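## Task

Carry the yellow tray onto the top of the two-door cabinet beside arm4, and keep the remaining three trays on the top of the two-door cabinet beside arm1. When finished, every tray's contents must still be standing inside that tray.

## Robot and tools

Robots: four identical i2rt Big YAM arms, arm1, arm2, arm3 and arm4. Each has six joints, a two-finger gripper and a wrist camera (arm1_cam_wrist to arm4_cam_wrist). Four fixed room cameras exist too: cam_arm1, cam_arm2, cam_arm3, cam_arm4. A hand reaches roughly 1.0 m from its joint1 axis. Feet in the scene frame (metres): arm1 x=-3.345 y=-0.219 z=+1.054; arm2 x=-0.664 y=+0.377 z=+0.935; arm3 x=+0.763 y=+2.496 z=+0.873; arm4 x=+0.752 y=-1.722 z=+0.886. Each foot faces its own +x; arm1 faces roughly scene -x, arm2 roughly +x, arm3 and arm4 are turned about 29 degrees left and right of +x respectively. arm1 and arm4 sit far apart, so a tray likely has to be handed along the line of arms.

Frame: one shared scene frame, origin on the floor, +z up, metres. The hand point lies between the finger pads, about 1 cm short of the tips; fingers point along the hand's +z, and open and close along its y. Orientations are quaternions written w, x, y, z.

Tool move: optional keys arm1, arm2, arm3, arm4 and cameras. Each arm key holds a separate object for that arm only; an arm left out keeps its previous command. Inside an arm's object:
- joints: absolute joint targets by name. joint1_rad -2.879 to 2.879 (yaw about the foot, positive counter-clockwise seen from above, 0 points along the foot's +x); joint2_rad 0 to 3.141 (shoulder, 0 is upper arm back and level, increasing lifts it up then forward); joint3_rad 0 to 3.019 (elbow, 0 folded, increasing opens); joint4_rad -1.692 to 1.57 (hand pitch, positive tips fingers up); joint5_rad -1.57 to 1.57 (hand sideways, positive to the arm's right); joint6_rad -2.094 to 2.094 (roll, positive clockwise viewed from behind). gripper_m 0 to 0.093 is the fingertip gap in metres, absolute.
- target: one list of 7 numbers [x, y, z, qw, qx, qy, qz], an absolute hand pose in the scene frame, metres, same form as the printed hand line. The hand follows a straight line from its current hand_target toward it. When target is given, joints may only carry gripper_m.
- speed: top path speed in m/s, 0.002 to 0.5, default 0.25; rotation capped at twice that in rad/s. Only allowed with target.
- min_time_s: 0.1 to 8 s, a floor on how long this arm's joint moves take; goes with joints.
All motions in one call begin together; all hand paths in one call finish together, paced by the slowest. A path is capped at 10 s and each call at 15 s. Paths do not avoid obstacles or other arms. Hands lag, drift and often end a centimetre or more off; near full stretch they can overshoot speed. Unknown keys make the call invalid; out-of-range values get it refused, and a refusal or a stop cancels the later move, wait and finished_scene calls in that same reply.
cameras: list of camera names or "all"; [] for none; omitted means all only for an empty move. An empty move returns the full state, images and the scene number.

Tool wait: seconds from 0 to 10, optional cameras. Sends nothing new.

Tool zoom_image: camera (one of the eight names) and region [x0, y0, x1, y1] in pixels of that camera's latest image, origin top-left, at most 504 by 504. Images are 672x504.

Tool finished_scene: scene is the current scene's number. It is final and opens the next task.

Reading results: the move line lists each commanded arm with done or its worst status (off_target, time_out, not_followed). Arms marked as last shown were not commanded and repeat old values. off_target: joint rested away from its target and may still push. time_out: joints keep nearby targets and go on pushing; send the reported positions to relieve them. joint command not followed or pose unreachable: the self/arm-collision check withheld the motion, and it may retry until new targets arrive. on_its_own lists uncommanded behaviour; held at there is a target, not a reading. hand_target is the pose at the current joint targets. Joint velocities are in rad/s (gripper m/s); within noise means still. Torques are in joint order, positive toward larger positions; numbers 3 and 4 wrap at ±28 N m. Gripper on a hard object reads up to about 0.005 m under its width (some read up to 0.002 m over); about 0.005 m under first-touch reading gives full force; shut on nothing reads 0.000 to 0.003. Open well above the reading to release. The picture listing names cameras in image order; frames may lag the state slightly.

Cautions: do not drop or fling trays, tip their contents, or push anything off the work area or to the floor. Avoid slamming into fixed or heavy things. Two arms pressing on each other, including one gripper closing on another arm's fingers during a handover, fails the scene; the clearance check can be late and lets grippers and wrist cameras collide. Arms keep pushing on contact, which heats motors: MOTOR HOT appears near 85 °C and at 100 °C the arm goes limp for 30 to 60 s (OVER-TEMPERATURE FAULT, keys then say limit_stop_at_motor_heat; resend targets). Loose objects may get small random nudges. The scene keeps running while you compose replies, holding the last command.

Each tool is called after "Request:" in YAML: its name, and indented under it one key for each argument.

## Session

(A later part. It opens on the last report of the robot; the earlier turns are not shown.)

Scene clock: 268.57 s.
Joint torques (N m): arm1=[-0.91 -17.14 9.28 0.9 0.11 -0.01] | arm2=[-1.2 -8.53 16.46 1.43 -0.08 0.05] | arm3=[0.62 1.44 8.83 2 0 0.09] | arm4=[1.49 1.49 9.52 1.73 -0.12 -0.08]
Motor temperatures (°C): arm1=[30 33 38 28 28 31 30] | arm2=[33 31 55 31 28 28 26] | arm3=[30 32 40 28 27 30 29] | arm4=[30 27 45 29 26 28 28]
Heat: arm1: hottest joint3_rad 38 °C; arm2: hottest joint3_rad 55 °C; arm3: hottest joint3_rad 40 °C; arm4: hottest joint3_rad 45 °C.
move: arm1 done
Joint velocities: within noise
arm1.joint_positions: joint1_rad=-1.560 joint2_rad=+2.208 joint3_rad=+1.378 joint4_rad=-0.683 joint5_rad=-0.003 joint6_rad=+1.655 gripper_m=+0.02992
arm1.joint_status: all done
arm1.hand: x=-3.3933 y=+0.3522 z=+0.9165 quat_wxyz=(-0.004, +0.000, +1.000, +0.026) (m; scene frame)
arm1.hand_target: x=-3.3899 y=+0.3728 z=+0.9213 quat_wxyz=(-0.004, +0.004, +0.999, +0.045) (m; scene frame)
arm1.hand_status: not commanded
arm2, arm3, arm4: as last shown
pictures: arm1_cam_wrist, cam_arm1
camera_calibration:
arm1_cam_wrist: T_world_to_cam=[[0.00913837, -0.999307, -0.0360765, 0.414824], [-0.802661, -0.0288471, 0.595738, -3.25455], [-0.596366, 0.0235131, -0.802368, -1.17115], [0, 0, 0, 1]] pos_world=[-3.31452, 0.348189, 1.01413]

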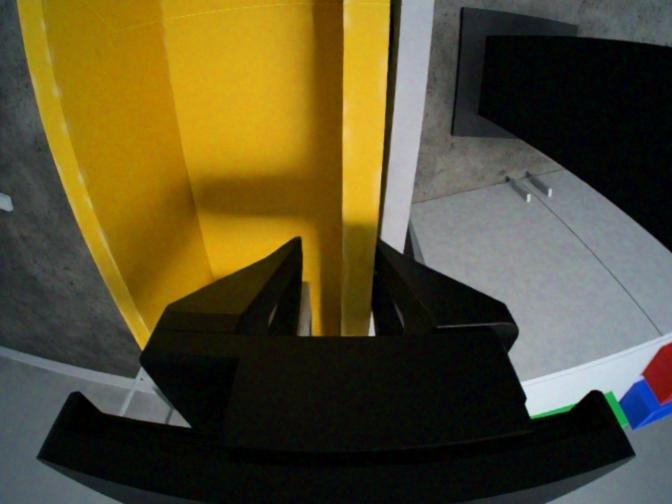

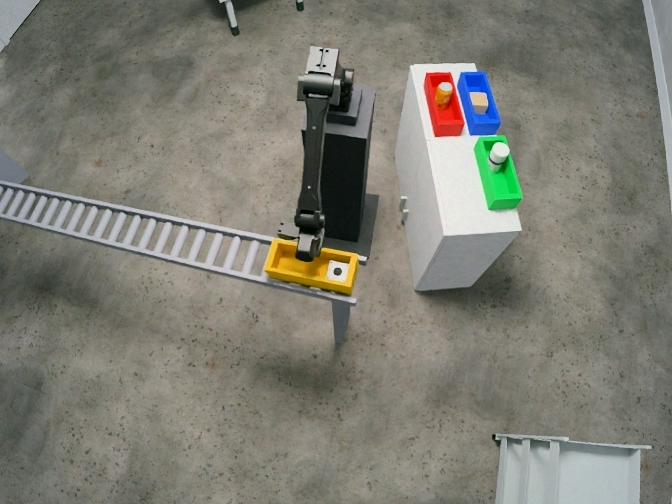

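Request:
move:
  arm1: {"target":[-3.385,0.352,1.1,0,0,1,0.03],"speed":0.3}
  cameras: ["cam_arm1"]

Request:
wait:
  seconds: 3
  cameras: ["cam_arm1","cam_arm2","arm2_cam_wrist"]

Scene clock: 275.00 s.
Joint torques (N m): arm1=[-0.79 -16.97 11.19 0.24 0.14 -0.13] | arm2=[-1.2 -8.47 16.46 1.42 -0.08 0.05] | arm3=[0.62 1.67 8.81 2.04 0.01 0.09] | arm4=[1.38 1.85 9.4 1.85 -0.11 -0.12]
Motor temperatures (°C): arm1=[30 33 38 28 28 31 29] | arm2=[33 31 55 31 28 28 26] | arm3=[30 32 40 28 27 30 29] | arm4=[30 27 45 29 26 28 28]
Heat: arm1: hottest joint3_rad 38 °C; arm2: hottest joint3_rad 55 °C; arm3: hottest joint3_rad 40 °C; arm4: hottest joint3_rad 45 °C.
move: arm1 off_target
Joint velocities: within noise
arm1.joint_positions: joint1_rad=-1.565 joint2_rad=+1.915 joint3_rad=+1.411 joint4_rad=-1.040 joint5_rad=+0.001 joint6_rad=+1.655 gripper_m=+0.02997
arm1.joint_status: not commanded
arm1.hand: x=-3.3882 y=+0.3342 z=+1.0831 quat_wxyz=(+0.000, +0.003, +1.000, +0.011) (m; scene frame)
arm1.hand_target: x=-3.3849 y=+0.3513 z=+1.1003 quat_wxyz=(+0.000, +0.000, +1.000, +0.030) (m; scene frame)
arm1.hand_status: off_target (0.025 m and 2.3 deg from the pose sent, 0.184 m and 0.7 deg at the start)
arm2, arm3, arm4: as last shown
pictures: cam_arm1

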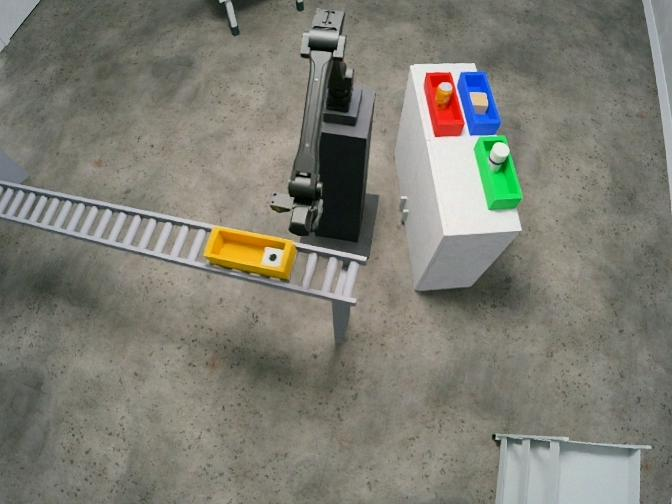

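Scene clock: 278.00 s.
Joint torques (N m): arm1=[-0.79 -16.97 11.19 0.24 0.14 -0.14] | arm2=[-1.08 -8.47 16.44 1.42 -0.08 0.05] | arm3=[0.5 1.44 8.83 2.03 0 0.08] | arm4=[0.5 1.26 9.33 1.95 -0.09 -0.14]
Motor temperatures (°C): arm1=[30 33 39 28 28 31 29] | arm2=[33 31 55 31 28 28 26] | arm3=[30 32 40 28 27 30 29] | arm4=[30 27 45 29 26 28 28]
Heat: arm1: hottest joint3_rad 39 °C; arm2: hottest joint3_rad 55 °C; arm3: hottest joint3_rad 40 °C; arm4: hottest joint3_rad 45 °C.
Joint velocities: within noise
arm1.joint_positions: joint1_rad=-1.565 joint2_rad=+1.915 joint3_rad=+1.411 joint4_rad=-1.041 joint5_rad=+0.001 joint6_rad=+1.655 gripper_m=+0.02997
arm1.joint_status: not commanded
arm1.hand: x=-3.3881 y=+0.3341 z=+1.0831 quat_wxyz=(+0.000, +0.003, +1.000, +0.010) (m; scene frame)
arm1.hand_target: x=-3.3848 y=+0.3512 z=+1.1003 quat_wxyz=(+0.000, +0.000, +1.000, +0.030) (m; scene frame)
arm1.hand_status: off_target (0.025 m and 2.3 deg from the pose sent, 0.184 m and 0.7 deg at the start)
arm2.joint_positions: joint1_rad=+0.206 joint2_rad=+1.320 joint3_rad=+1.666 joint4_rad=-1.610 joint5_rad=+0.006 joint6_rad=+0.562 gripper_m=+0.09396
arm2.joint_status: not commanded
arm2.hand: x=-1.0942 y=+0.3316 z=+1.3373 quat_wxyz=(+0.044, +0.964, -0.224, -0.140) (m; scene frame)
arm2.hand_target: x=-1.1069 y=+0.3324 z=+1.3559 quat_wxyz=(+0.054, +0.958, -0.230, -0.163) (m; scene frame)
arm2.hand_status: not commanded
arm3.joint_positions: joint1_rad=-0.181 joint2_rad=+0.624 joint3_rad=+1.365 joint4_rad=-1.296 joint5_rad=+0.077 joint6_rad=-0.729 gripper_m=+0.09396
arm3.joint_status: not commanded
arm3.hand: x=+1.0043 y=+2.5663 z=+1.4050 quat_wxyz=(-0.466, +0.426, -0.765, +0.132) (m; scene frame)
arm3.hand_target: x=+1.0021 y=+2.5656 z=+1.4154 quat_wxyz=(-0.475, +0.422, -0.760, +0.134) (m; scene frame)
arm3.hand_status: not commanded
arm4.joint_positions: joint1_rad=-0.152 joint2_rad=+0.644 joint3_rad=+1.428 joint4_rad=-1.488 joint5_rad=-0.198 joint6_rad=-0.129 gripper_m=+0.09396
arm4.joint_status: not commanded
arm4.hand: x=+0.9420 y=-1.8320 z=+1.4093 quat_wxyz=(-0.419, -0.205, -0.881, +0.081) (m; scene frame)
arm4.hand_target: x=+0.9408 y=-1.8309 z=+1.4217 quat_wxyz=(-0.431, -0.202, -0.875, +0.087) (m; scene frame)
arm4.hand_status: not commanded
wait: 3.00 s; at rest by 0.27 s
pictures: arm2_cam_wrist, cam_arm1, cam_arm2
camera_calibration:
arm2_cam_wrist: T_world_to_cam=[[0.423733, 0.892622, -0.153868, 0.374573], [0.869242, -0.352962, 0.346174, 0.611267], [0.254694, -0.280434, -0.925466, 1.73591], [0, 0, 0, 1]] pos_world=[-1.13218, 0.368211, 1.45256]

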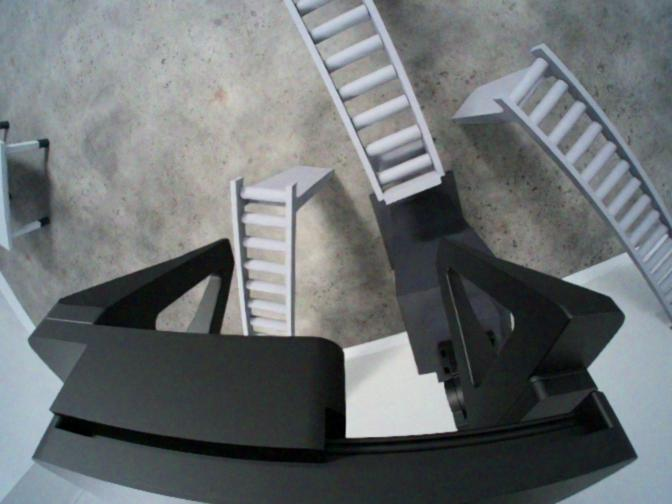

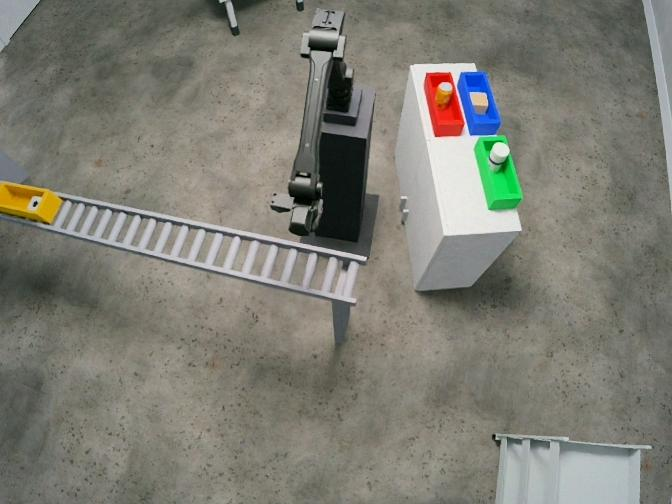

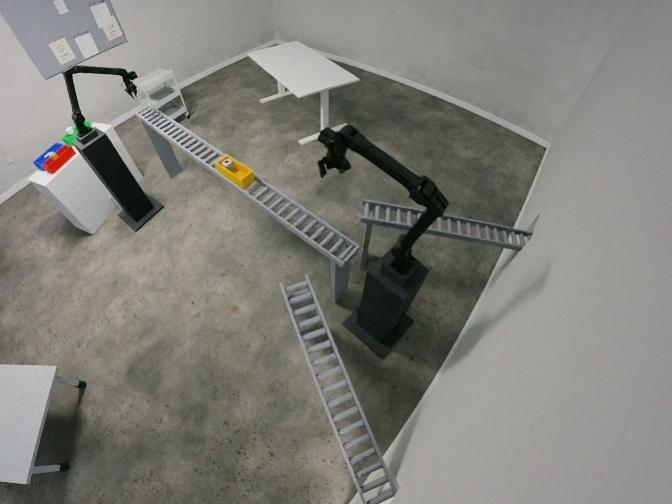

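Request:
move:
  arm2: {"target":[-1.15,0.34,1.08,0,1,0,0],"speed":0.2,"joints":{"gripper_m":0.045}}
  cameras: ["arm2_cam_wrist","cam_arm2"]

Request:
zoom_image:
  camera: "cam_arm2"
  region: [220, 120, 460, 330]

Scene clock: 288.80 s.
Joint torques (N m): arm1=[-0.79 -16.97 11.21 0.24 0.14 -0.14] | arm2=[-1.67 -12.57 10.24 0.81 0.09 -0.15] | arm3=[0.38 1.55 8.81 2.06 0.01 0.1] | arm4=[1.14 1.32 9.44 1.91 -0.11 -0.1]
Motor temperatures (°C): arm1=[30 34 40 28 28 31 29] | arm2=[33 31 55 31 28 28 26] | arm3=[30 32 40 28 27 30 29] | arm4=[30 27 45 29 26 28 28]
Heat: arm1: hottest joint3_rad 40 °C; arm2: hottest joint3_rad 55 °C; arm3: hottest joint3_rad 40 °C; arm4: hottest joint3_rad 45 °C.
move: arm2 off_target
Joint velocities: within noise
arm1, arm3, arm4: as last shown
arm2.joint_positions: joint1_rad=+0.186 joint2_rad=+1.617 joint3_rad=+1.367 joint4_rad=-1.291 joint5_rad=-0.006 joint6_rad=+0.087 gripper_m=+0.04513
arm2.joint_status: all done
arm2.hand: x=-1.1486 y=+0.3337 z=+1.0929 quat_wxyz=(+0.003, +1.000, +0.000, -0.009) (m; scene frame)
arm2.hand_target: x=-1.1496 y=+0.3400 z=+1.0802 quat_wxyz=(+0.000, +1.000, +0.000, +0.000) (m; scene frame)
arm2.hand_status: off_target (0.014 m and 1.1 deg from the pose sent, 0.263 m and 31.0 deg at the start)
pictures: arm2_cam_wrist, cam_arm2
camera_calibration:
arm2_cam_wrist: T_world_to_cam=[[0.00689465, 0.999931, -0.00952437, -0.314166], [0.828672, -0.000382307, 0.559735, 0.34622], [0.559693, -0.0117518, -0.828617, 1.67894], [0, 0, 0, 1]] pos_world=[-1.22443, 0.334007, 1.19442]

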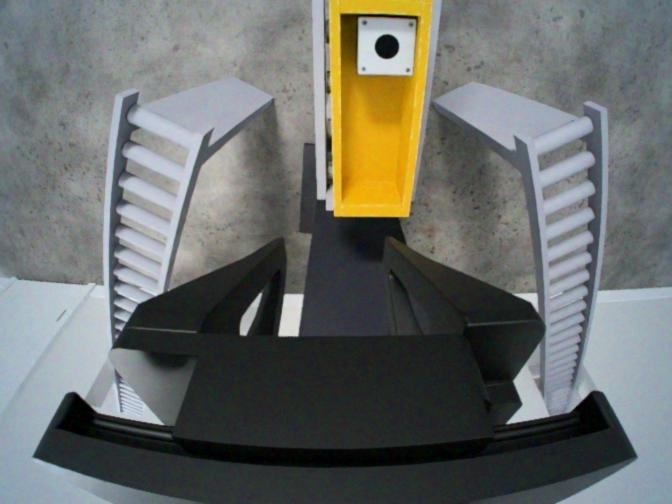

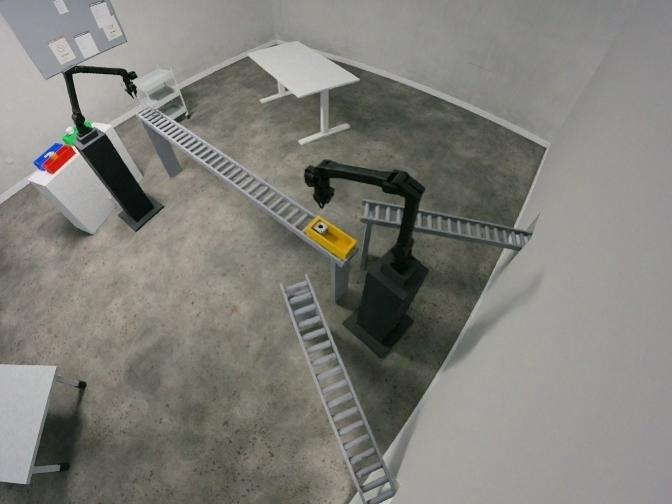

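Scaled by 2.100 from the camera's 672x504 image, which has a finer 960x720 frame.

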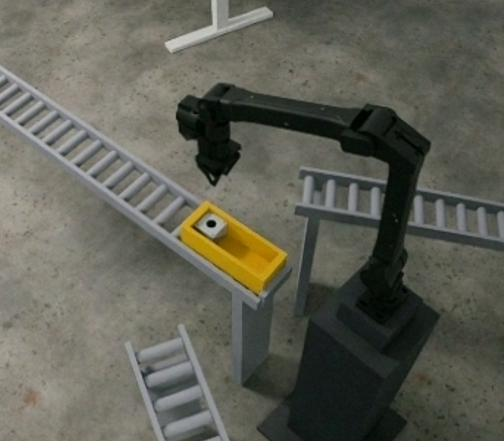

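Request:
move:
  arm2: {"target":[-1.16,0.341,0.9,0,1,0,0],"speed":0.2}
  cameras: ["arm2_cam_wrist"]

Scene clock: 298.50 s.
Joint torques (N m): arm1=[-0.85 -16.91 11.19 0.24 0.14 -0.14] | arm2=[-1.79 -13.8 8.28 0.79 0.09 -0.15] | arm3=[0.62 1.61 8.83 2.04 0.01 0.09] | arm4=[0.15 1.14 9.39 1.7 -0.1 -0.11]
Motor temperatures (°C): arm1=[30 34 41 28 28 31 29] | arm2=[33 31 52 31 28 28 26] | arm3=[30 32 40 28 27 30 29] | arm4=[30 27 45 29 26 28 28]
Heat: arm1: hottest joint3_rad 41 °C; arm2: hottest joint3_rad 52 °C; arm3: hottest joint3_rad 40 °C; arm4: hottest joint3_rad 45 °C.
move: arm2 off_target
Joint velocities: within noise
arm1, arm3, arm4: as last shown
arm2.joint_positions: joint1_rad=+0.185 joint2_rad=+1.864 joint3_rad=+1.183 joint4_rad=-0.857 joint5_rad=-0.006 joint6_rad=+0.083 gripper_m=+0.04513
arm2.joint_status: not commanded
arm2.hand: x=-1.1629 y=+0.3334 z=+0.9143 quat_wxyz=(+0.003, +1.000, +0.001, -0.010) (m; scene frame)
arm2.hand_target: x=-1.1596 y=+0.3408 z=+0.9004 quat_wxyz=(+0.000, +1.000, +0.000, +0.000) (m; scene frame)
arm2.hand_status: off_target (0.016 m and 1.2 deg from the pose sent, 0.193 m and 1.1 deg at the start)
pictures: arm2_cam_wrist
camera_calibration:
arm2_cam_wrist: T_world_to_cam=[[0.00495766, 0.99994, -0.00976326, -0.317525], [0.830206, 0.00132678, 0.557455, 0.461404], [0.557434, -0.0108692, -0.83015, 1.53747], [0, 0, 0, 1]] pos_world=[-1.23853, 0.333605, 1.01602]

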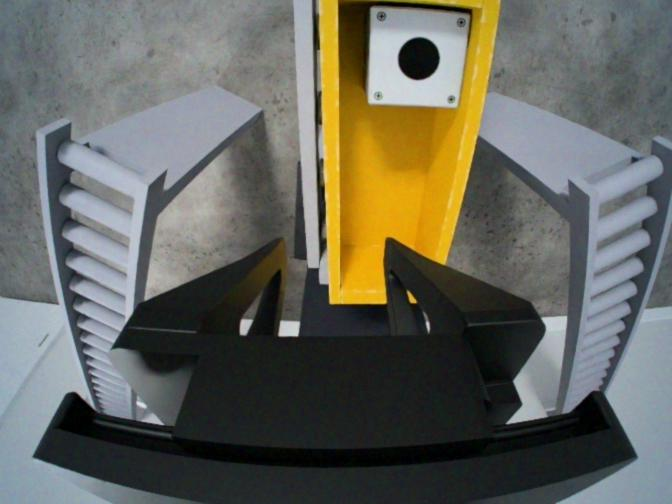

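Request:
move:
  arm2: {"target":[-1.155,0.340,0.83,0,1,0,0],"speed":0.15}
  cameras: ["arm2_cam_wrist","cam_arm2"]

Request:
zoom_image:
  camera: "cam_arm2"
  region: [270, 150, 420, 290]

Scene clock: 308.53 s.
Joint torques (N m): arm1=[-0.85 -16.91 11.21 0.24 0.14 -0.14] | arm2=[-1.49 -14.33 7.17 0.8 0.1 -0.11] | arm3=[0.67 1.61 8.83 2.02 0 0.09] | arm4=[0.85 1.79 9.37 2 -0.14 -0.12]
Motor temperatures (°C): arm1=[30 34 41 28 28 31 28] | arm2=[33 32 49 31 28 28 26] | arm3=[30 32 40 28 26 30 29] | arm4=[30 27 45 29 26 28 28]
Heat: arm1: hottest joint3_rad 41 °C; arm2: hottest joint3_rad 49 °C; arm3: hottest joint3_rad 40 °C; arm4: hottest joint3_rad 45 °C.
move: arm2 off_target
Joint velocities: within noise
arm1, arm3, arm4: as last shown
arm2.joint_positions: joint1_rad=+0.185 joint2_rad=+1.990 joint3_rad=+1.142 joint4_rad=-0.691 joint5_rad=-0.006 joint6_rad=+0.083 gripper_m=+0.04513
arm2.joint_status: not commanded
arm2.hand: x=-1.1593 y=+0.3339 z=+0.8437 quat_wxyz=(+0.003, +1.000, +0.001, -0.010) (m; scene frame)
arm2.hand_target: x=-1.1545 y=+0.3398 z=+0.8303 quat_wxyz=(+0.000, +1.000, +0.000, +0.000) (m; scene frame)
arm2.hand_status: off_target (0.016 m and 1.1 deg from the pose sent, 0.085 m and 1.2 deg at the start)
pictures: arm2_cam_wrist, cam_arm2
camera_calibration:
arm2_cam_wrist: T_world_to_cam=[[0.00499874, 0.999941, -0.00961635, -0.318821], [0.829324, 0.0012278, 0.558767, 0.495614], [0.558746, -0.0107682, -0.829269, 1.47759], [0, 0, 0, 1]] pos_world=[-1.23503, 0.334105, 0.945318]

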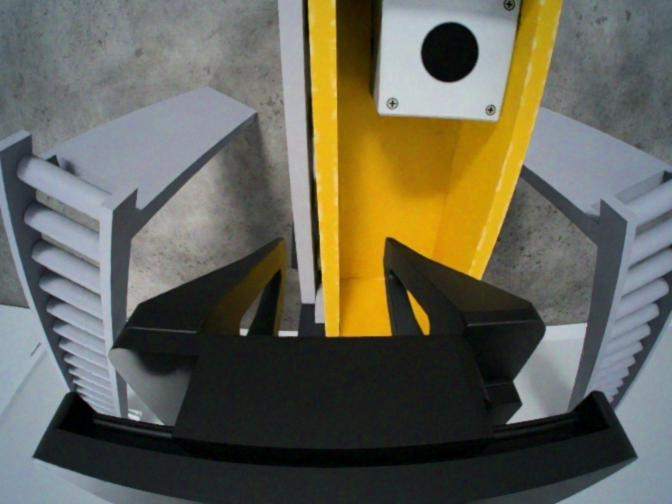

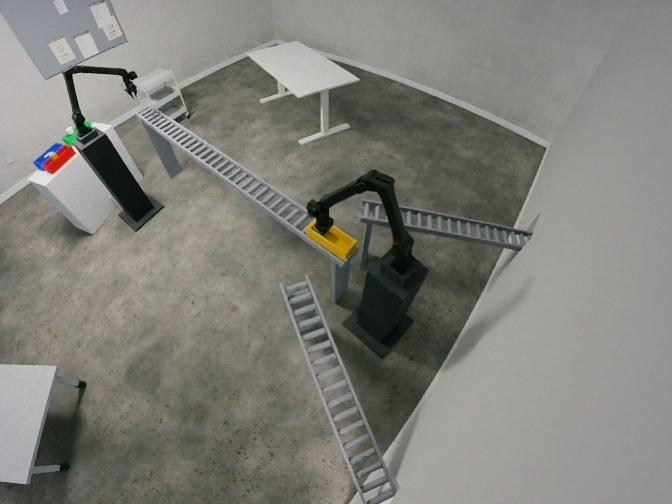

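Scaled by 3.360 from the camera's 672x504 image, which has a finer 960x720 frame.

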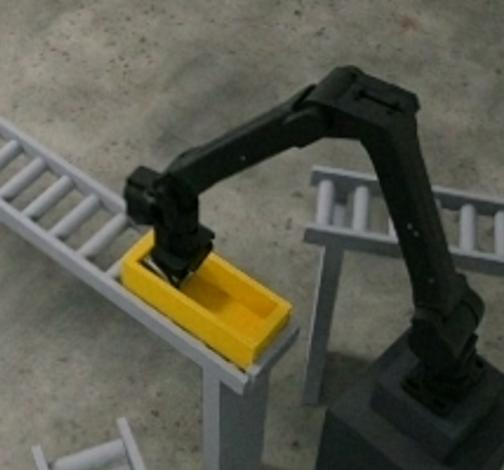

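Request:
move:
  arm2: {"target":[-1.14,0.335,0.75,0,1,0,0],"speed":0.15}
  cameras: ["arm2_cam_wrist","cam_arm2"]

Request:
zoom_image:
  camera: "cam_arm2"
  region: [270, 150, 420, 290]

Scene clock: 318.50 s.
Joint torques (N m): arm1=[-0.79 -16.91 11.19 0.24 0.14 -0.14] | arm2=[-0.44 -14.45 5.7 0.8 0.09 0.01] | arm3=[0.56 1.55 8.83 2.04 0 0.09] | arm4=[0.67 1.08 9.33 1.94 -0.17 -0.09]
Motor temperatures (°C): arm1=[30 34 42 28 28 31 28] | arm2=[33 32 47 31 28 28 26] | arm3=[30 32 40 28 26 30 29] | arm4=[30 27 45 29 26 28 28]
Heat: arm1: hottest joint3_rad 42 °C; arm2: hottest joint3_rad 47 °C; arm3: hottest joint3_rad 40 °C; arm4: hottest joint3_rad 45 °C.
move: arm2 off_target
Joint velocities: within noise
arm1, arm3, arm4: as last shown
arm2.joint_positions: joint1_rad=+0.185 joint2_rad=+2.146 joint3_rad=+1.108 joint4_rad=-0.501 joint5_rad=-0.005 joint6_rad=+0.083 gripper_m=+0.04513
arm2.joint_status: not commanded
arm2.hand: x=-1.1469 y=+0.3352 z=+0.7640 quat_wxyz=(+0.003, +1.000, +0.001, -0.010) (m; scene frame)
arm2.hand_target: x=-1.1397 y=+0.3350 z=+0.7504 quat_wxyz=(+0.000, +1.000, +0.000, +0.000) (m; scene frame)
arm2.hand_status: off_target (0.016 m and 1.2 deg from the pose sent, 0.096 m and 1.2 deg at the start)
pictures: arm2_cam_wrist, cam_arm2
camera_calibration:
arm2_cam_wrist: T_world_to_cam=[[0.00498537, 0.999945, -0.0092601, -0.321276], [0.829804, 0.00103081, 0.558054, 0.531049], [0.558033, -0.0104662, -0.829753, 1.40397], [0, 0, 0, 1]] pos_world=[-1.22253, 0.335405, 0.865618]

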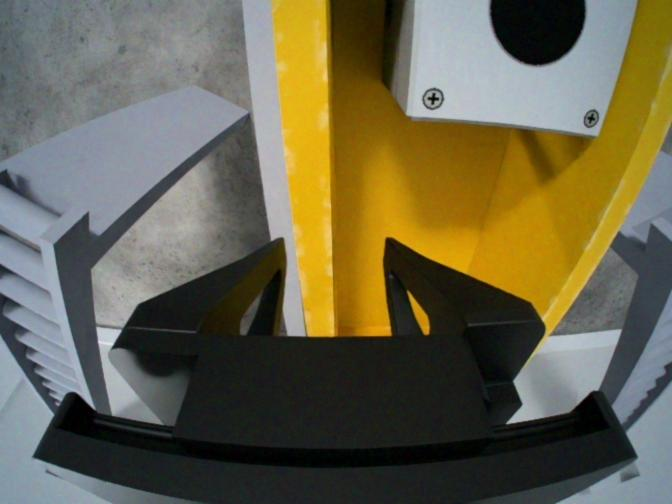

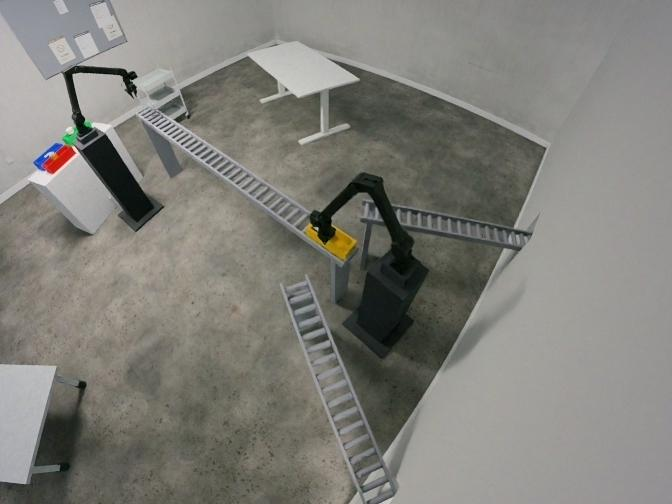

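Scaled by 3.360 from the camera's 672x504 image, which has a finer 960x720 frame.

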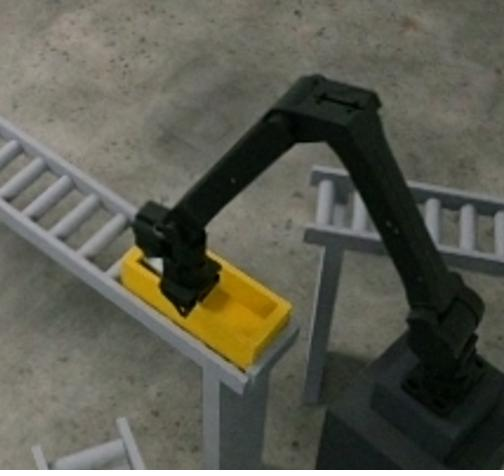

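Request:
move:
  arm2: {"target":[-1.135,0.322,0.729,0,1,0,0],"speed":0.1,"joints":{"gripper_m":0.04}}
  cameras: ["arm2_cam_wrist"]

Scene clock: 325.20 s.
Joint torques (N m): arm1=[-0.79 -16.97 11.18 0.25 0.14 -0.14] | arm2=[0.21 -14.33 5.26 0.8 0.06 0.08] | arm3=[0.56 1.55 8.8 2.06 0 0.1] | arm4=[0.97 1.14 9.4 1.94 -0.11 -0.1]
Motor temperatures (°C): arm1=[30 34 42 28 28 31 28] | arm2=[33 33 45 31 28 28 26] | arm3=[30 32 40 28 26 30 29] | arm4=[30 27 46 29 26 28 28]
Heat: arm1: hottest joint3_rad 42 °C; arm2: hottest joint3_rad 45 °C; arm3: hottest joint3_rad 40 °C; arm4: hottest joint3_rad 46 °C.
move: arm2 off_target
Joint velocities: within noise
arm1, arm3, arm4: as last shown
arm2.joint_positions: joint1_rad=+0.206 joint2_rad=+2.189 joint3_rad=+1.108 joint4_rad=-0.455 joint5_rad=-0.004 joint6_rad=+0.105 gripper_m=+0.04013
arm2.joint_status: all done
arm2.hand: x=-1.1441 y=+0.3258 z=+0.7445 quat_wxyz=(+0.002, +1.000, +0.000, -0.012) (m; scene frame)
arm2.hand_target: x=-1.1346 y=+0.3222 z=+0.7296 quat_wxyz=(+0.000, +1.000, +0.000, +0.000) (m; scene frame)
arm2.hand_status: off_target (0.018 m and 1.4 deg from the pose sent, 0.039 m and 1.2 deg at the start)
pictures: arm2_cam_wrist
camera_calibration:
arm2_cam_wrist: T_world_to_cam=[[0.00647944, 0.999937, -0.0092044, -0.310394], [0.831641, -0.000277254, 0.555314, 0.544184], [0.555276, -0.0112529, -0.83159, 1.38466], [0, 0, 0, 1]] pos_world=[-1.21943, 0.326107, 0.846422]

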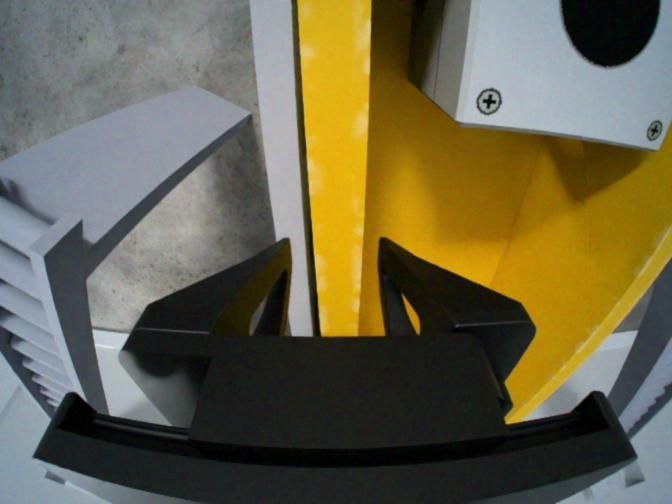

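Wall is between the fingers. Grip and lift.

Request:
move:
  arm2: {"joints":{"gripper_m":0.0}}

Request:
move:
  arm2: {"target":[-1.13,0.325,0.99,0,1,0,0.03],"speed":0.15}
  cameras: ["arm2_cam_wrist","cam_arm2"]

Request:
zoom_image:
  camera: "cam_arm2"
  region: [230, 130, 440, 330]

Scene clock: 329.20 s.
Joint torques (N m): arm1=[-0.85 -16.91 11.19 0.24 0.14 -0.14] | arm2=[0.21 -14.39 5.24 0.81 -0.21 0.06] | arm3=[0.5 1.55 8.79 2.04 0 0.09] | arm4=[1.38 1.44 9.36 1.69 -0.14 -0.11]
Motor temperatures (°C): arm1=[30 35 42 28 28 31 28] | arm2=[32 32 44 31 28 28 26] | arm3=[30 32 40 28 26 30 29] | arm4=[30 27 46 29 26 28 28]
Heat: arm1: hottest joint3_rad 42 °C; arm2: hottest joint3_rad 44 °C; arm3: hottest joint3_rad 40 °C; arm4: hottest joint3_rad 46 °C.
move: arm2 off_target
Joint velocities: within noise
arm1, arm3, arm4: as last shown
arm2.joint_positions: joint1_rad=+0.206 joint2_rad=+2.189 joint3_rad=+1.108 joint4_rad=-0.454 joint5_rad=+0.002 joint6_rad=+0.107 gripper_m=+0.01206
arm2.joint_status: gripper_m off_target (ended at +0.01209, target +0.00000)
arm2.hand: x=-1.1443 y=+0.3269 z=+0.7445 quat_wxyz=(-0.001, +1.000, +0.000, -0.012) (m; scene frame)
arm2.hand_target: x=-1.1347 y=+0.3221 z=+0.7296 quat_wxyz=(+0.000, +1.000, +0.000, +0.000) (m; scene frame)
arm2.hand_status: not commanded
pictures: none

Scene clock: 331.83 s.
Joint torques (N m): arm1=[-0.79 -16.97 11.19 0.24 0.14 -0.14] | arm2=[-0.5 -17.61 14.97 -0.43 0.15 -0.03] | arm3=[0.5 1.44 8.81 2.02 0.01 0.09] | arm4=[1.08 1.03 9.5 1.8 -0.1 -0.13]
Motor temperatures (°C): arm1=[30 35 43 28 28 31 28] | arm2=[32 33 45 31 28 28 27] | arm3=[30 32 40 28 26 30 29] | arm4=[30 27 46 29 26 28 28]
Heat: arm1: hottest joint3_rad 43 °C; arm2: hottest joint3_rad 45 °C; arm3: hottest joint3_rad 40 °C; arm4: hottest joint3_rad 46 °C.
move: arm2 off_target
Joint velocities: within noise
arm1, arm3, arm4: as last shown
arm2.joint_positions: joint1_rad=+0.206 joint2_rad=+1.752 joint3_rad=+1.140 joint4_rad=-1.100 joint5_rad=-0.013 joint6_rad=+0.107 gripper_m=+0.01206
arm2.joint_status: not commanded
arm2.hand: x=-1.0960 y=+0.3289 z=+0.9559 quat_wxyz=(-0.002, +0.997, -0.001, +0.077) (m; scene frame)
arm2.hand_target: x=-1.1276 y=+0.3251 z=+0.9907 quat_wxyz=(+0.000, +1.000, +0.000, +0.030) (m; scene frame)
arm2.hand_status: off_target (0.048 m and 5.4 deg from the pose sent, 0.246 m and 4.8 deg at the start)
pictures: arm2_cam_wrist, cam_arm2
camera_calibration:
arm2_cam_wrist: T_world_to_cam=[[0.00993271, 0.999948, 0.00210629, -0.318887], [0.720616, -0.00861837, 0.693281, 0.13595], [0.693263, -0.00536832, -0.720665, 1.57698], [0, 0, 0, 1]] pos_world=[-1.18806, 0.328508, 1.0429]

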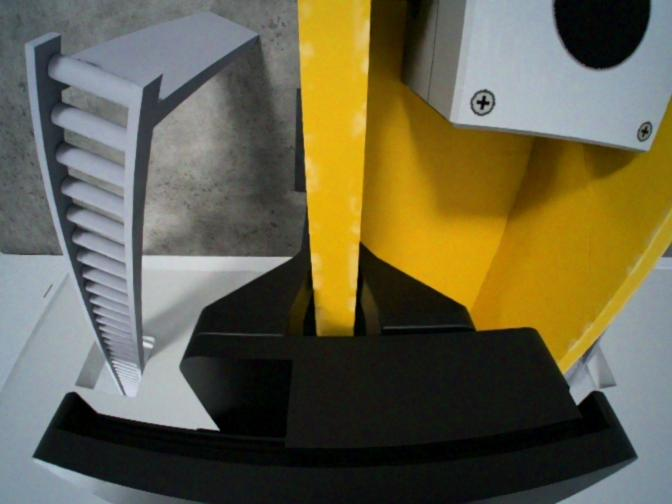

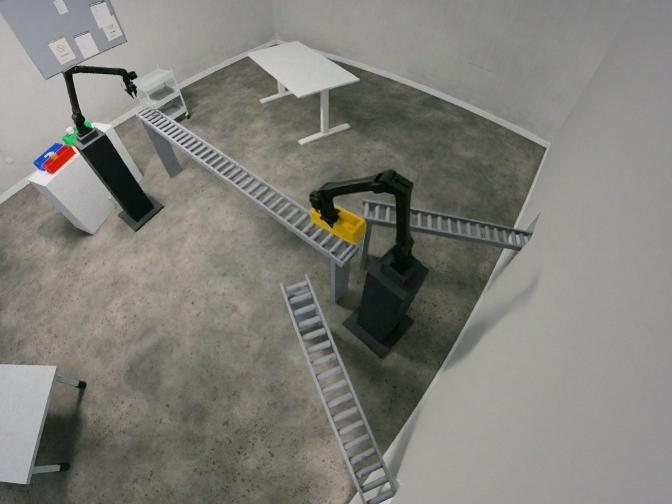

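Scaled by 2.400 from the camera's 672x504 image, which has a finer 960x720 frame.

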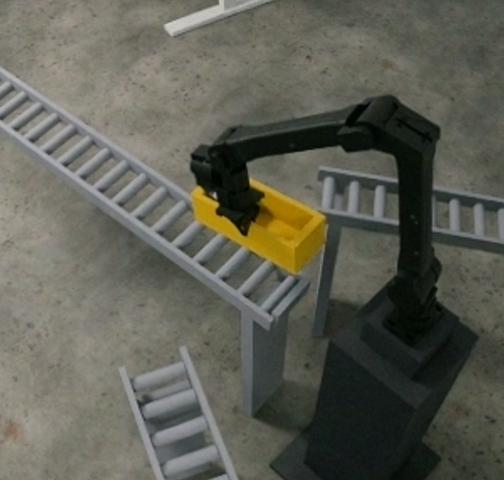

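Request:
move:
  arm2: {"target":[-1.10,0.12,1.0,0.02,0.99,-0.13,-0.03],"speed":0.2}

Request:
move:
  arm2: {"target":[-1.063,-0.147,0.915,0.0435,0.967,-0.2546,-0.0177],"speed":0.2}
  cameras: ["arm2_cam_wrist","cam_arm2"]

Request:
zoom_image:
  camera: "cam_arm2"
  region: [200, 180, 400, 380]

Scene clock: 357.90 s.
Joint torques (N m): arm1=[-0.79 -16.91 11.18 0.24 0.14 -0.14] | arm2=[-0.56 -15.85 16.1 0.44 0.63 0.09] | arm3=[0.38 1.44 8.8 2.06 0 0.1] | arm4=[0.26 0.67 9.4 1.88 -0.11 -0.11]
Motor temperatures (°C): arm1=[30 35 43 27 28 31 28] | arm2=[32 35 52 31 28 28 28] | arm3=[30 32 40 28 26 30 29] | arm4=[30 27 46 29 26 28 28]
Heat: arm1: hottest joint3_rad 43 °C; arm2: hottest joint3_rad 52 °C; arm3: hottest joint3_rad 40 °C; arm4: hottest joint3_rad 46 °C.
move: arm2 off_target
Joint velocities: within noise
arm1.joint_positions: joint1_rad=-1.565 joint2_rad=+1.915 joint3_rad=+1.411 joint4_rad=-1.041 joint5_rad=+0.001 joint6_rad=+1.655 gripper_m=+0.02997
arm1.joint_status: not commanded
arm1.hand: x=-3.3881 y=+0.3341 z=+1.0831 quat_wxyz=(+0.000, +0.003, +1.000, +0.010) (m; scene frame)
arm1.hand_target: x=-3.3848 y=+0.3512 z=+1.1003 quat_wxyz=(+0.000, +0.000, +1.000, +0.030) (m; scene frame)
arm1.hand_status: not commanded
arm2.joint_positions: joint1_rad=+0.636 joint2_rad=+1.727 joint3_rad=+1.160 joint4_rad=-1.011 joint5_rad=-0.006 joint6_rad=+0.785 gripper_m=+0.01206
arm2.joint_status: not commanded
arm2.hand: x=-1.0663 y=+0.1369 z=+0.9705 quat_wxyz=(-0.002, +0.992, -0.124, +0.011) (m; scene frame)
arm2.hand_target: x=-1.0976 y=+0.1212 z=+1.0014 quat_wxyz=(+0.021, +0.991, -0.130, -0.030) (m; scene frame)
arm2.hand_status: off_target (0.048 m and 5.4 deg from the pose sent, 0.214 m and 19.4 deg at the start)
arm3.joint_positions: joint1_rad=-0.181 joint2_rad=+0.624 joint3_rad=+1.365 joint4_rad=-1.296 joint5_rad=+0.077 joint6_rad=-0.729 gripper_m=+0.09396
arm3.joint_status: not commanded
arm3.hand: x=+1.0043 y=+2.5663 z=+1.4050 quat_wxyz=(-0.466, +0.426, -0.765, +0.132) (m; scene frame)
arm3.hand_target: x=+1.0021 y=+2.5656 z=+1.4154 quat_wxyz=(-0.475, +0.422, -0.760, +0.134) (m; scene frame)
arm3.hand_status: not commanded
arm4.joint_positions: joint1_rad=-0.152 joint2_rad=+0.644 joint3_rad=+1.428 joint4_rad=-1.488 joint5_rad=-0.198 joint6_rad=-0.129 gripper_m=+0.09396
arm4.joint_status: not commanded
arm4.hand: x=+0.9420 y=-1.8320 z=+1.4093 quat_wxyz=(-0.419, -0.205, -0.881, +0.081) (m; scene frame)
arm4.hand_target: x=+0.9408 y=-1.8309 z=+1.4217 quat_wxyz=(-0.431, -0.202, -0.875, +0.087) (m; scene frame)
arm4.hand_status: not commanded
pictures: none

Scene clock: 360.33 s.
Joint torques (N m): arm1=[-0.85 -16.97 11.18 0.24 0.14 -0.14] | arm2=[-0.73 -20.78 16.29 -0.42 0.54 0.07] | arm3=[0.5 1.55 8.79 2.06 0 0.08] | arm4=[1.03 1.67 9.47 1.87 -0.08 -0.08]
Motor temperatures (°C): arm1=[30 35 43 27 28 31 28] | arm2=[32 35 52 31 28 28 28] | arm3=[30 32 40 28 26 30 29] | arm4=[30 27 46 29 26 28 28]
Heat: arm1: hottest joint3_rad 43 °C; arm2: hottest joint3_rad 52 °C; arm3: hottest joint3_rad 40 °C; arm4: hottest joint3_rad 46 °C.
move: arm2 off_target
Joint velocities: within noise
arm1, arm3, arm4: as last shown
arm2.joint_positions: joint1_rad=+1.024 joint2_rad=+2.159 joint3_rad=+1.624 joint4_rad=-0.982 joint5_rad=-0.005 joint6_rad=+1.425 gripper_m=+0.01206
arm2.joint_status: not commanded
arm2.hand: x=-1.0427 y=-0.1262 z=+0.8945 quat_wxyz=(+0.022, +0.969, -0.248, -0.003) (m; scene frame)
arm2.hand_target: x=-1.0619 y=-0.1456 z=+0.9159 quat_wxyz=(+0.044, +0.966, -0.254, -0.018) (m; scene frame)
arm2.hand_status: off_target (0.036 m and 3.1 deg from the pose sent, 0.289 m and 16.5 deg at the start)
pictures: arm2_cam_wrist, cam_arm2
camera_calibration:
arm2_cam_wrist: T_world_to_cam=[[0.486403, 0.872358, -0.0490244, 0.662305], [0.725553, -0.372013, 0.578947, 0.197831], [0.486811, -0.317171, -0.81389, 1.32213], [0, 0, 0, 1]] pos_world=[-1.10931, -0.0848284, 0.994006]

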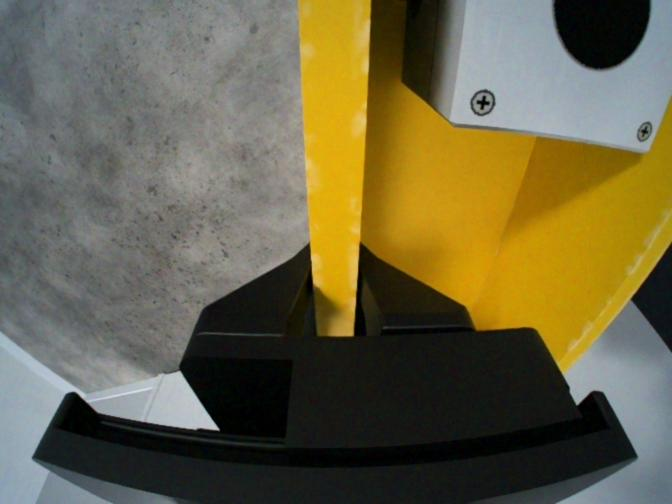

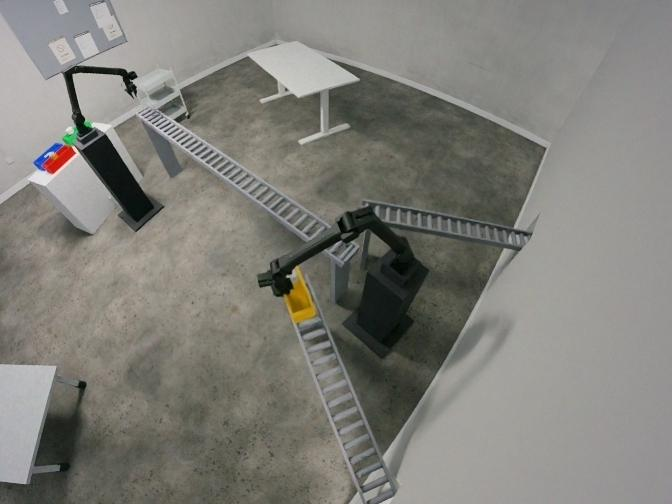

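Scaled by 2.520 from the camera's 672x504 image, which has a finer 960x720 frame.

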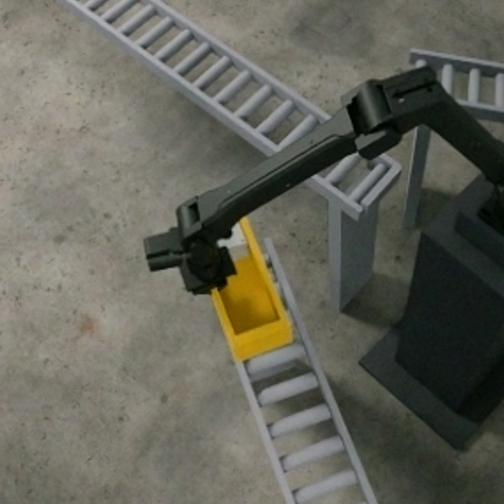

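Request:
move:
  arm2: {"target":[-1.058,-0.143,0.77,0.042,0.967,-0.255,-0.022],"speed":0.15}
  cameras: ["arm2_cam_wrist","cam_arm2"]

Request:
zoom_image:
  camera: "cam_arm2"
  region: [240, 220, 390, 370]

Scene clock: 367.37 s.
Joint torques (N m): arm1=[-0.79 -16.97 11.19 0.24 0.14 -0.14] | arm2=[-0.5 -22.65 10.66 0.47 0.57 0.06] | arm3=[0.56 1.61 8.77 2.04 0 0.09] | arm4=[1.32 2.08 9.29 2.07 -0.11 -0.07]
Motor temperatures (°C): arm1=[30 35 43 27 28 31 28] | arm2=[32 36 54 31 28 28 28] | arm3=[30 32 40 28 26 30 29] | arm4=[30 27 46 29 26 28 28]
Heat: arm1: hottest joint3_rad 43 °C; arm2: hottest joint3_rad 54 °C; arm3: hottest joint3_rad 40 °C; arm4: hottest joint3_rad 46 °C.
move: arm2 off_target
Joint velocities: within noise
arm1, arm3, arm4: as last shown
arm2.joint_positions: joint1_rad=+1.024 joint2_rad=+2.386 joint3_rad=+1.624 joint4_rad=-0.741 joint5_rad=+0.004 joint6_rad=+1.431 gripper_m=+0.01206
arm2.joint_status: not commanded
arm2.hand: x=-1.0466 y=-0.1304 z=+0.7588 quat_wxyz=(+0.028, +0.968, -0.251, -0.010) (m; scene frame)
arm2.hand_target: x=-1.0577 y=-0.1428 z=+0.7704 quat_wxyz=(+0.042, +0.966, -0.255, -0.022) (m; scene frame)
arm2.hand_status: off_target (0.020 m and 2.2 deg from the pose sent, 0.127 m and 3.3 deg at the start)
pictures: arm2_cam_wrist, cam_arm2
camera_calibration:
arm2_cam_wrist: T_world_to_cam=[[0.490899, 0.868974, -0.0624635, 0.67569], [0.732415, -0.372802, 0.569725, 0.29166], [0.47179, -0.325427, -0.819458, 1.19968], [0, 0, 0, 1]] pos_world=[-1.11131, -0.0880182, 0.859126]

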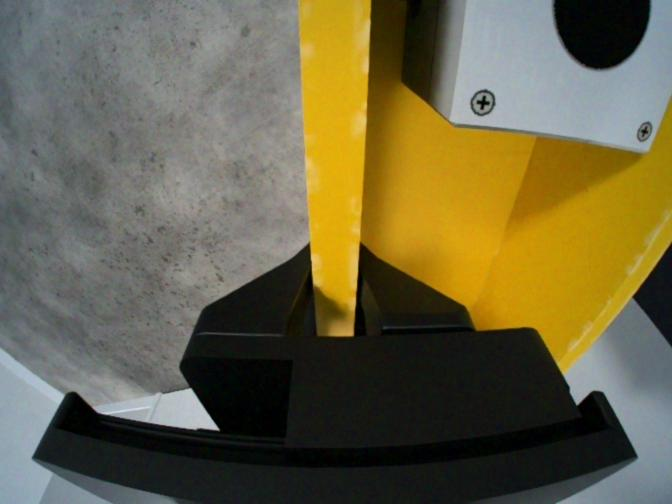

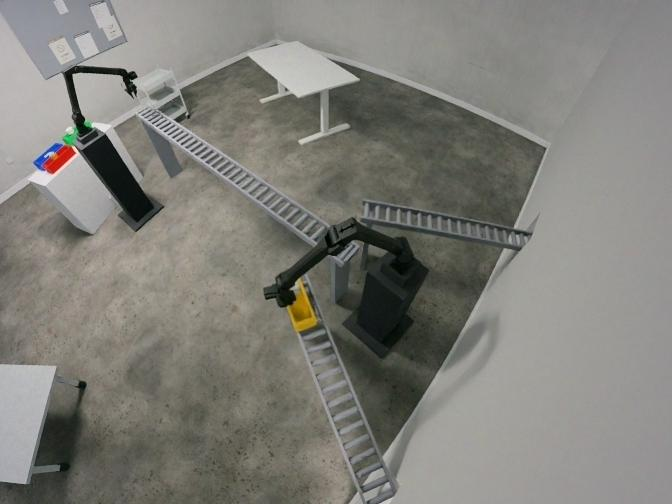

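Scaled by 3.360 from the camera's 672x504 image, which has a finer 960x720 frame.

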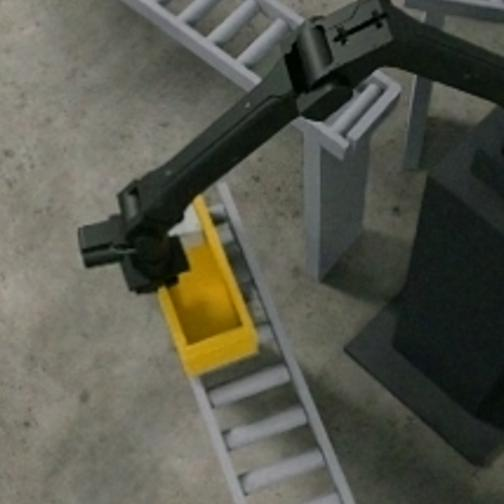

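Request:
move:
  arm2: {"target":[-1.045,-0.115,0.745,0.042,0.967,-0.255,-0.022],"speed":0.1}
  cameras: ["arm2_cam_wrist","cam_arm2"]

Request:
zoom_image:
  camera: "cam_arm2"
  region: [240, 220, 390, 370]

Scene clock: 376.83 s.
Joint torques (N m): arm1=[-0.79 -16.91 11.19 0.24 0.14 -0.14] | arm2=[-1.26 -21.71 5.78 0.43 0.13 -0.06] | arm3=[0.32 1.61 8.83 2.03 -0.01 0.09] | arm4=[0.56 1.67 9.28 1.91 -0.1 -0.07]
Motor temperatures (°C): arm1=[30 35 44 27 28 31 28] | arm2=[32 35 52 31 28 28 29] | arm3=[30 32 40 28 26 30 29] | arm4=[30 27 46 29 26 28 28]
Heat: arm1: hottest joint3_rad 44 °C; arm2: hottest joint3_rad 52 °C; arm3: hottest joint3_rad 40 °C; arm4: hottest joint3_rad 46 °C.
move: arm2 off_target
Joint velocities: arm1=[within noise] | arm2=[within noise] | arm3=[-0.005 -0.015 0.007 -0.007 -0.081 -0.183 0] | arm4=[within noise]
arm1, arm3, arm4: as last shown
arm2.joint_positions: joint1_rad=+1.024 joint2_rad=+2.371 joint3_rad=+1.564 joint4_rad=-0.633 joint5_rad=+0.013 joint6_rad=+1.431 gripper_m=+0.01206
arm2.joint_status: not commanded
arm2.hand: x=-1.0479 y=-0.1295 z=+0.7531 quat_wxyz=(+0.055, +0.966, -0.251, -0.026) (m; scene frame)
arm2.hand_target: x=-1.0449 y=-0.1153 z=+0.7452 quat_wxyz=(+0.042, +0.966, -0.255, -0.022) (m; scene frame)
arm2.hand_status: off_target (0.017 m and 1.6 deg from the pose sent, 0.021 m and 2.2 deg at the start)
pictures: arm2_cam_wrist, cam_arm2
camera_calibration:
arm2_cam_wrist: T_world_to_cam=[[0.487892, 0.864188, -0.123048, 0.717079], [0.757163, -0.348831, 0.552288, 0.33831], [0.434358, -0.362624, -0.824523, 1.15568], [0, 0, 0, 1]] pos_world=[-1.10799, -0.0826008, 0.854276]

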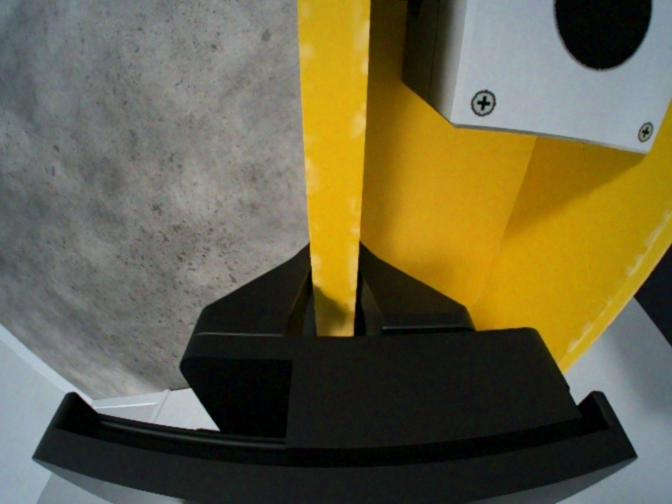

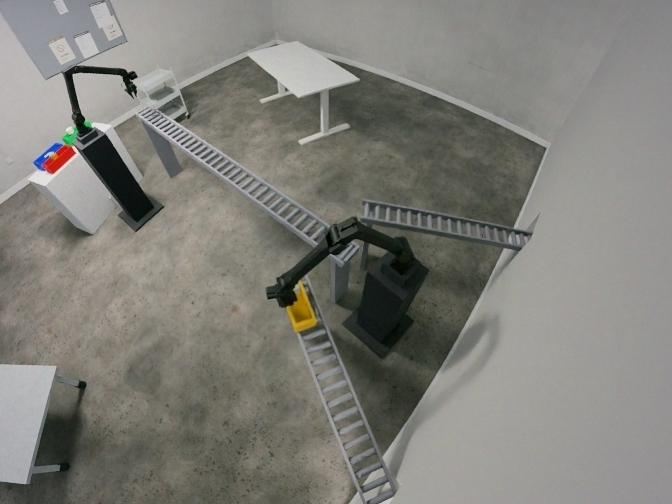

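Scaled by 3.360 from the camera's 672x504 image, which has a finer 960x720 frame.

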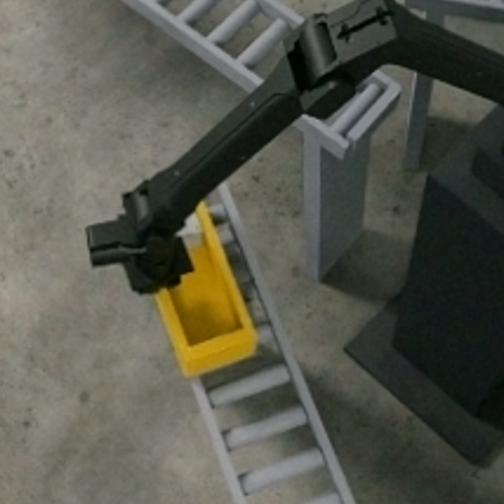

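Request:
move:
  arm2: {"target":[-1.045,-0.11,0.83,0.042,0.967,-0.255,-0.022],"speed":0.12}

Request:
move:
  arm2: {"target":[-1.038,-0.107,0.76,0.03,0.967,-0.255,-0.016],"speed":0.12}
  cameras: ["arm2_cam_wrist","cam_arm2"]

Request:
zoom_image:
  camera: "cam_arm2"
  region: [240, 220, 390, 370]

Scene clock: 383.43 s.
Joint torques (N m): arm1=[-0.85 -16.91 11.18 0.23 0.14 -0.14] | arm2=[-1.49 -24.35 8.47 -0.29 0.32 -0.1] | arm3=[0.56 1.73 8.8 2.06 -0.01 0.08] | arm4=[1.03 0.97 9.28 1.81 -0.16 -0.09]
Motor temperatures (°C): arm1=[30 35 44 27 28 31 28] | arm2=[32 35 49 31 28 28 29] | arm3=[30 32 40 28 26 30 29] | arm4=[30 27 46 29 26 27 28]
Heat: arm1: hottest joint3_rad 44 °C; arm2: hottest joint3_rad 49 °C; arm3: hottest joint3_rad 40 °C; arm4: hottest joint3_rad 46 °C.
move: arm2 off_target
Joint velocities: within noise
arm1, arm3, arm4: as last shown
arm2.joint_positions: joint1_rad=+1.022 joint2_rad=+2.248 joint3_rad=+1.504 joint4_rad=-0.749 joint5_rad=+0.009 joint6_rad=+1.431 gripper_m=+0.01206
arm2.joint_status: not commanded
arm2.hand: x=-1.0335 y=-0.1095 z=+0.8065 quat_wxyz=(+0.031, +0.967, -0.251, -0.014) (m; scene frame)
arm2.hand_target: x=-1.0449 y=-0.1099 z=+0.8295 quat_wxyz=(+0.042, +0.966, -0.255, -0.022) (m; scene frame)
arm2.hand_status: off_target (0.026 m and 1.6 deg from the pose sent, 0.079 m and 1.6 deg at the start)
pictures: none

Scene clock: 384.83 s.
Joint torques (N m): arm1=[-0.85 -16.91 11.21 0.25 0.14 -0.14] | arm2=[-1.14 -21.71 8.7 0.39 0.33 -0.04] | arm3=[0.5 1.61 8.83 2.04 0 0.09] | arm4=[1.44 0.91 9.35 1.89 -0.1 -0.11]
Motor temperatures (°C): arm1=[30 35 44 27 28 31 28] | arm2=[32 35 48 31 28 28 29] | arm3=[30 32 40 28 26 30 29] | arm4=[30 27 46 29 26 27 28]
Heat: arm1: hottest joint3_rad 44 °C; arm2: hottest joint3_rad 48 °C; arm3: hottest joint3_rad 40 °C; arm4: hottest joint3_rad 46 °C.
move: arm2 off_target
Joint velocities: within noise
arm1, arm3, arm4: as last shown
arm2.joint_positions: joint1_rad=+1.022 joint2_rad=+2.343 joint3_rad=+1.504 joint4_rad=-0.677 joint5_rad=+0.007 joint6_rad=+1.431 gripper_m=+0.01206
arm2.joint_status: not commanded
arm2.hand: x=-1.0274 y=-0.1025 z=+0.7521 quat_wxyz=(+0.021, +0.968, -0.251, -0.009) (m; scene frame)
arm2.hand_target: x=-1.0381 y=-0.1069 z=+0.7602 quat_wxyz=(+0.030, +0.966, -0.255, -0.016) (m; scene frame)
arm2.hand_status: off_target (0.014 m and 1.4 deg from the pose sent, 0.047 m and 0.5 deg at the start)
pictures: arm2_cam_wrist, cam_arm2
camera_calibration:
arm2_cam_wrist: T_world_to_cam=[[0.492622, 0.86887, -0.048875, 0.633058], [0.728629, -0.381098, 0.569091, 0.287484], [0.47584, -0.315959, -0.820821, 1.20036], [0, 0, 0, 1]] pos_world=[-1.09251, -0.0612201, 0.852621]

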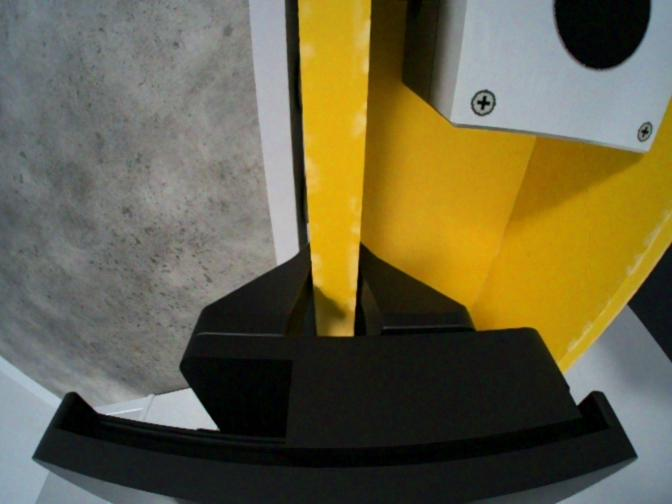

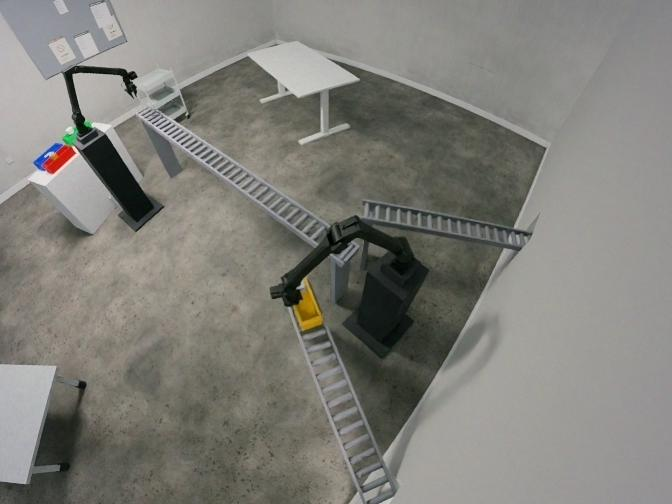

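Scaled by 3.360 from the camera's 672x504 image, which has a finer 960x720 frame.

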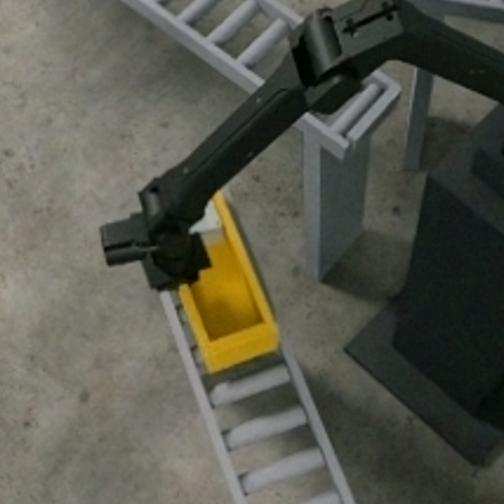

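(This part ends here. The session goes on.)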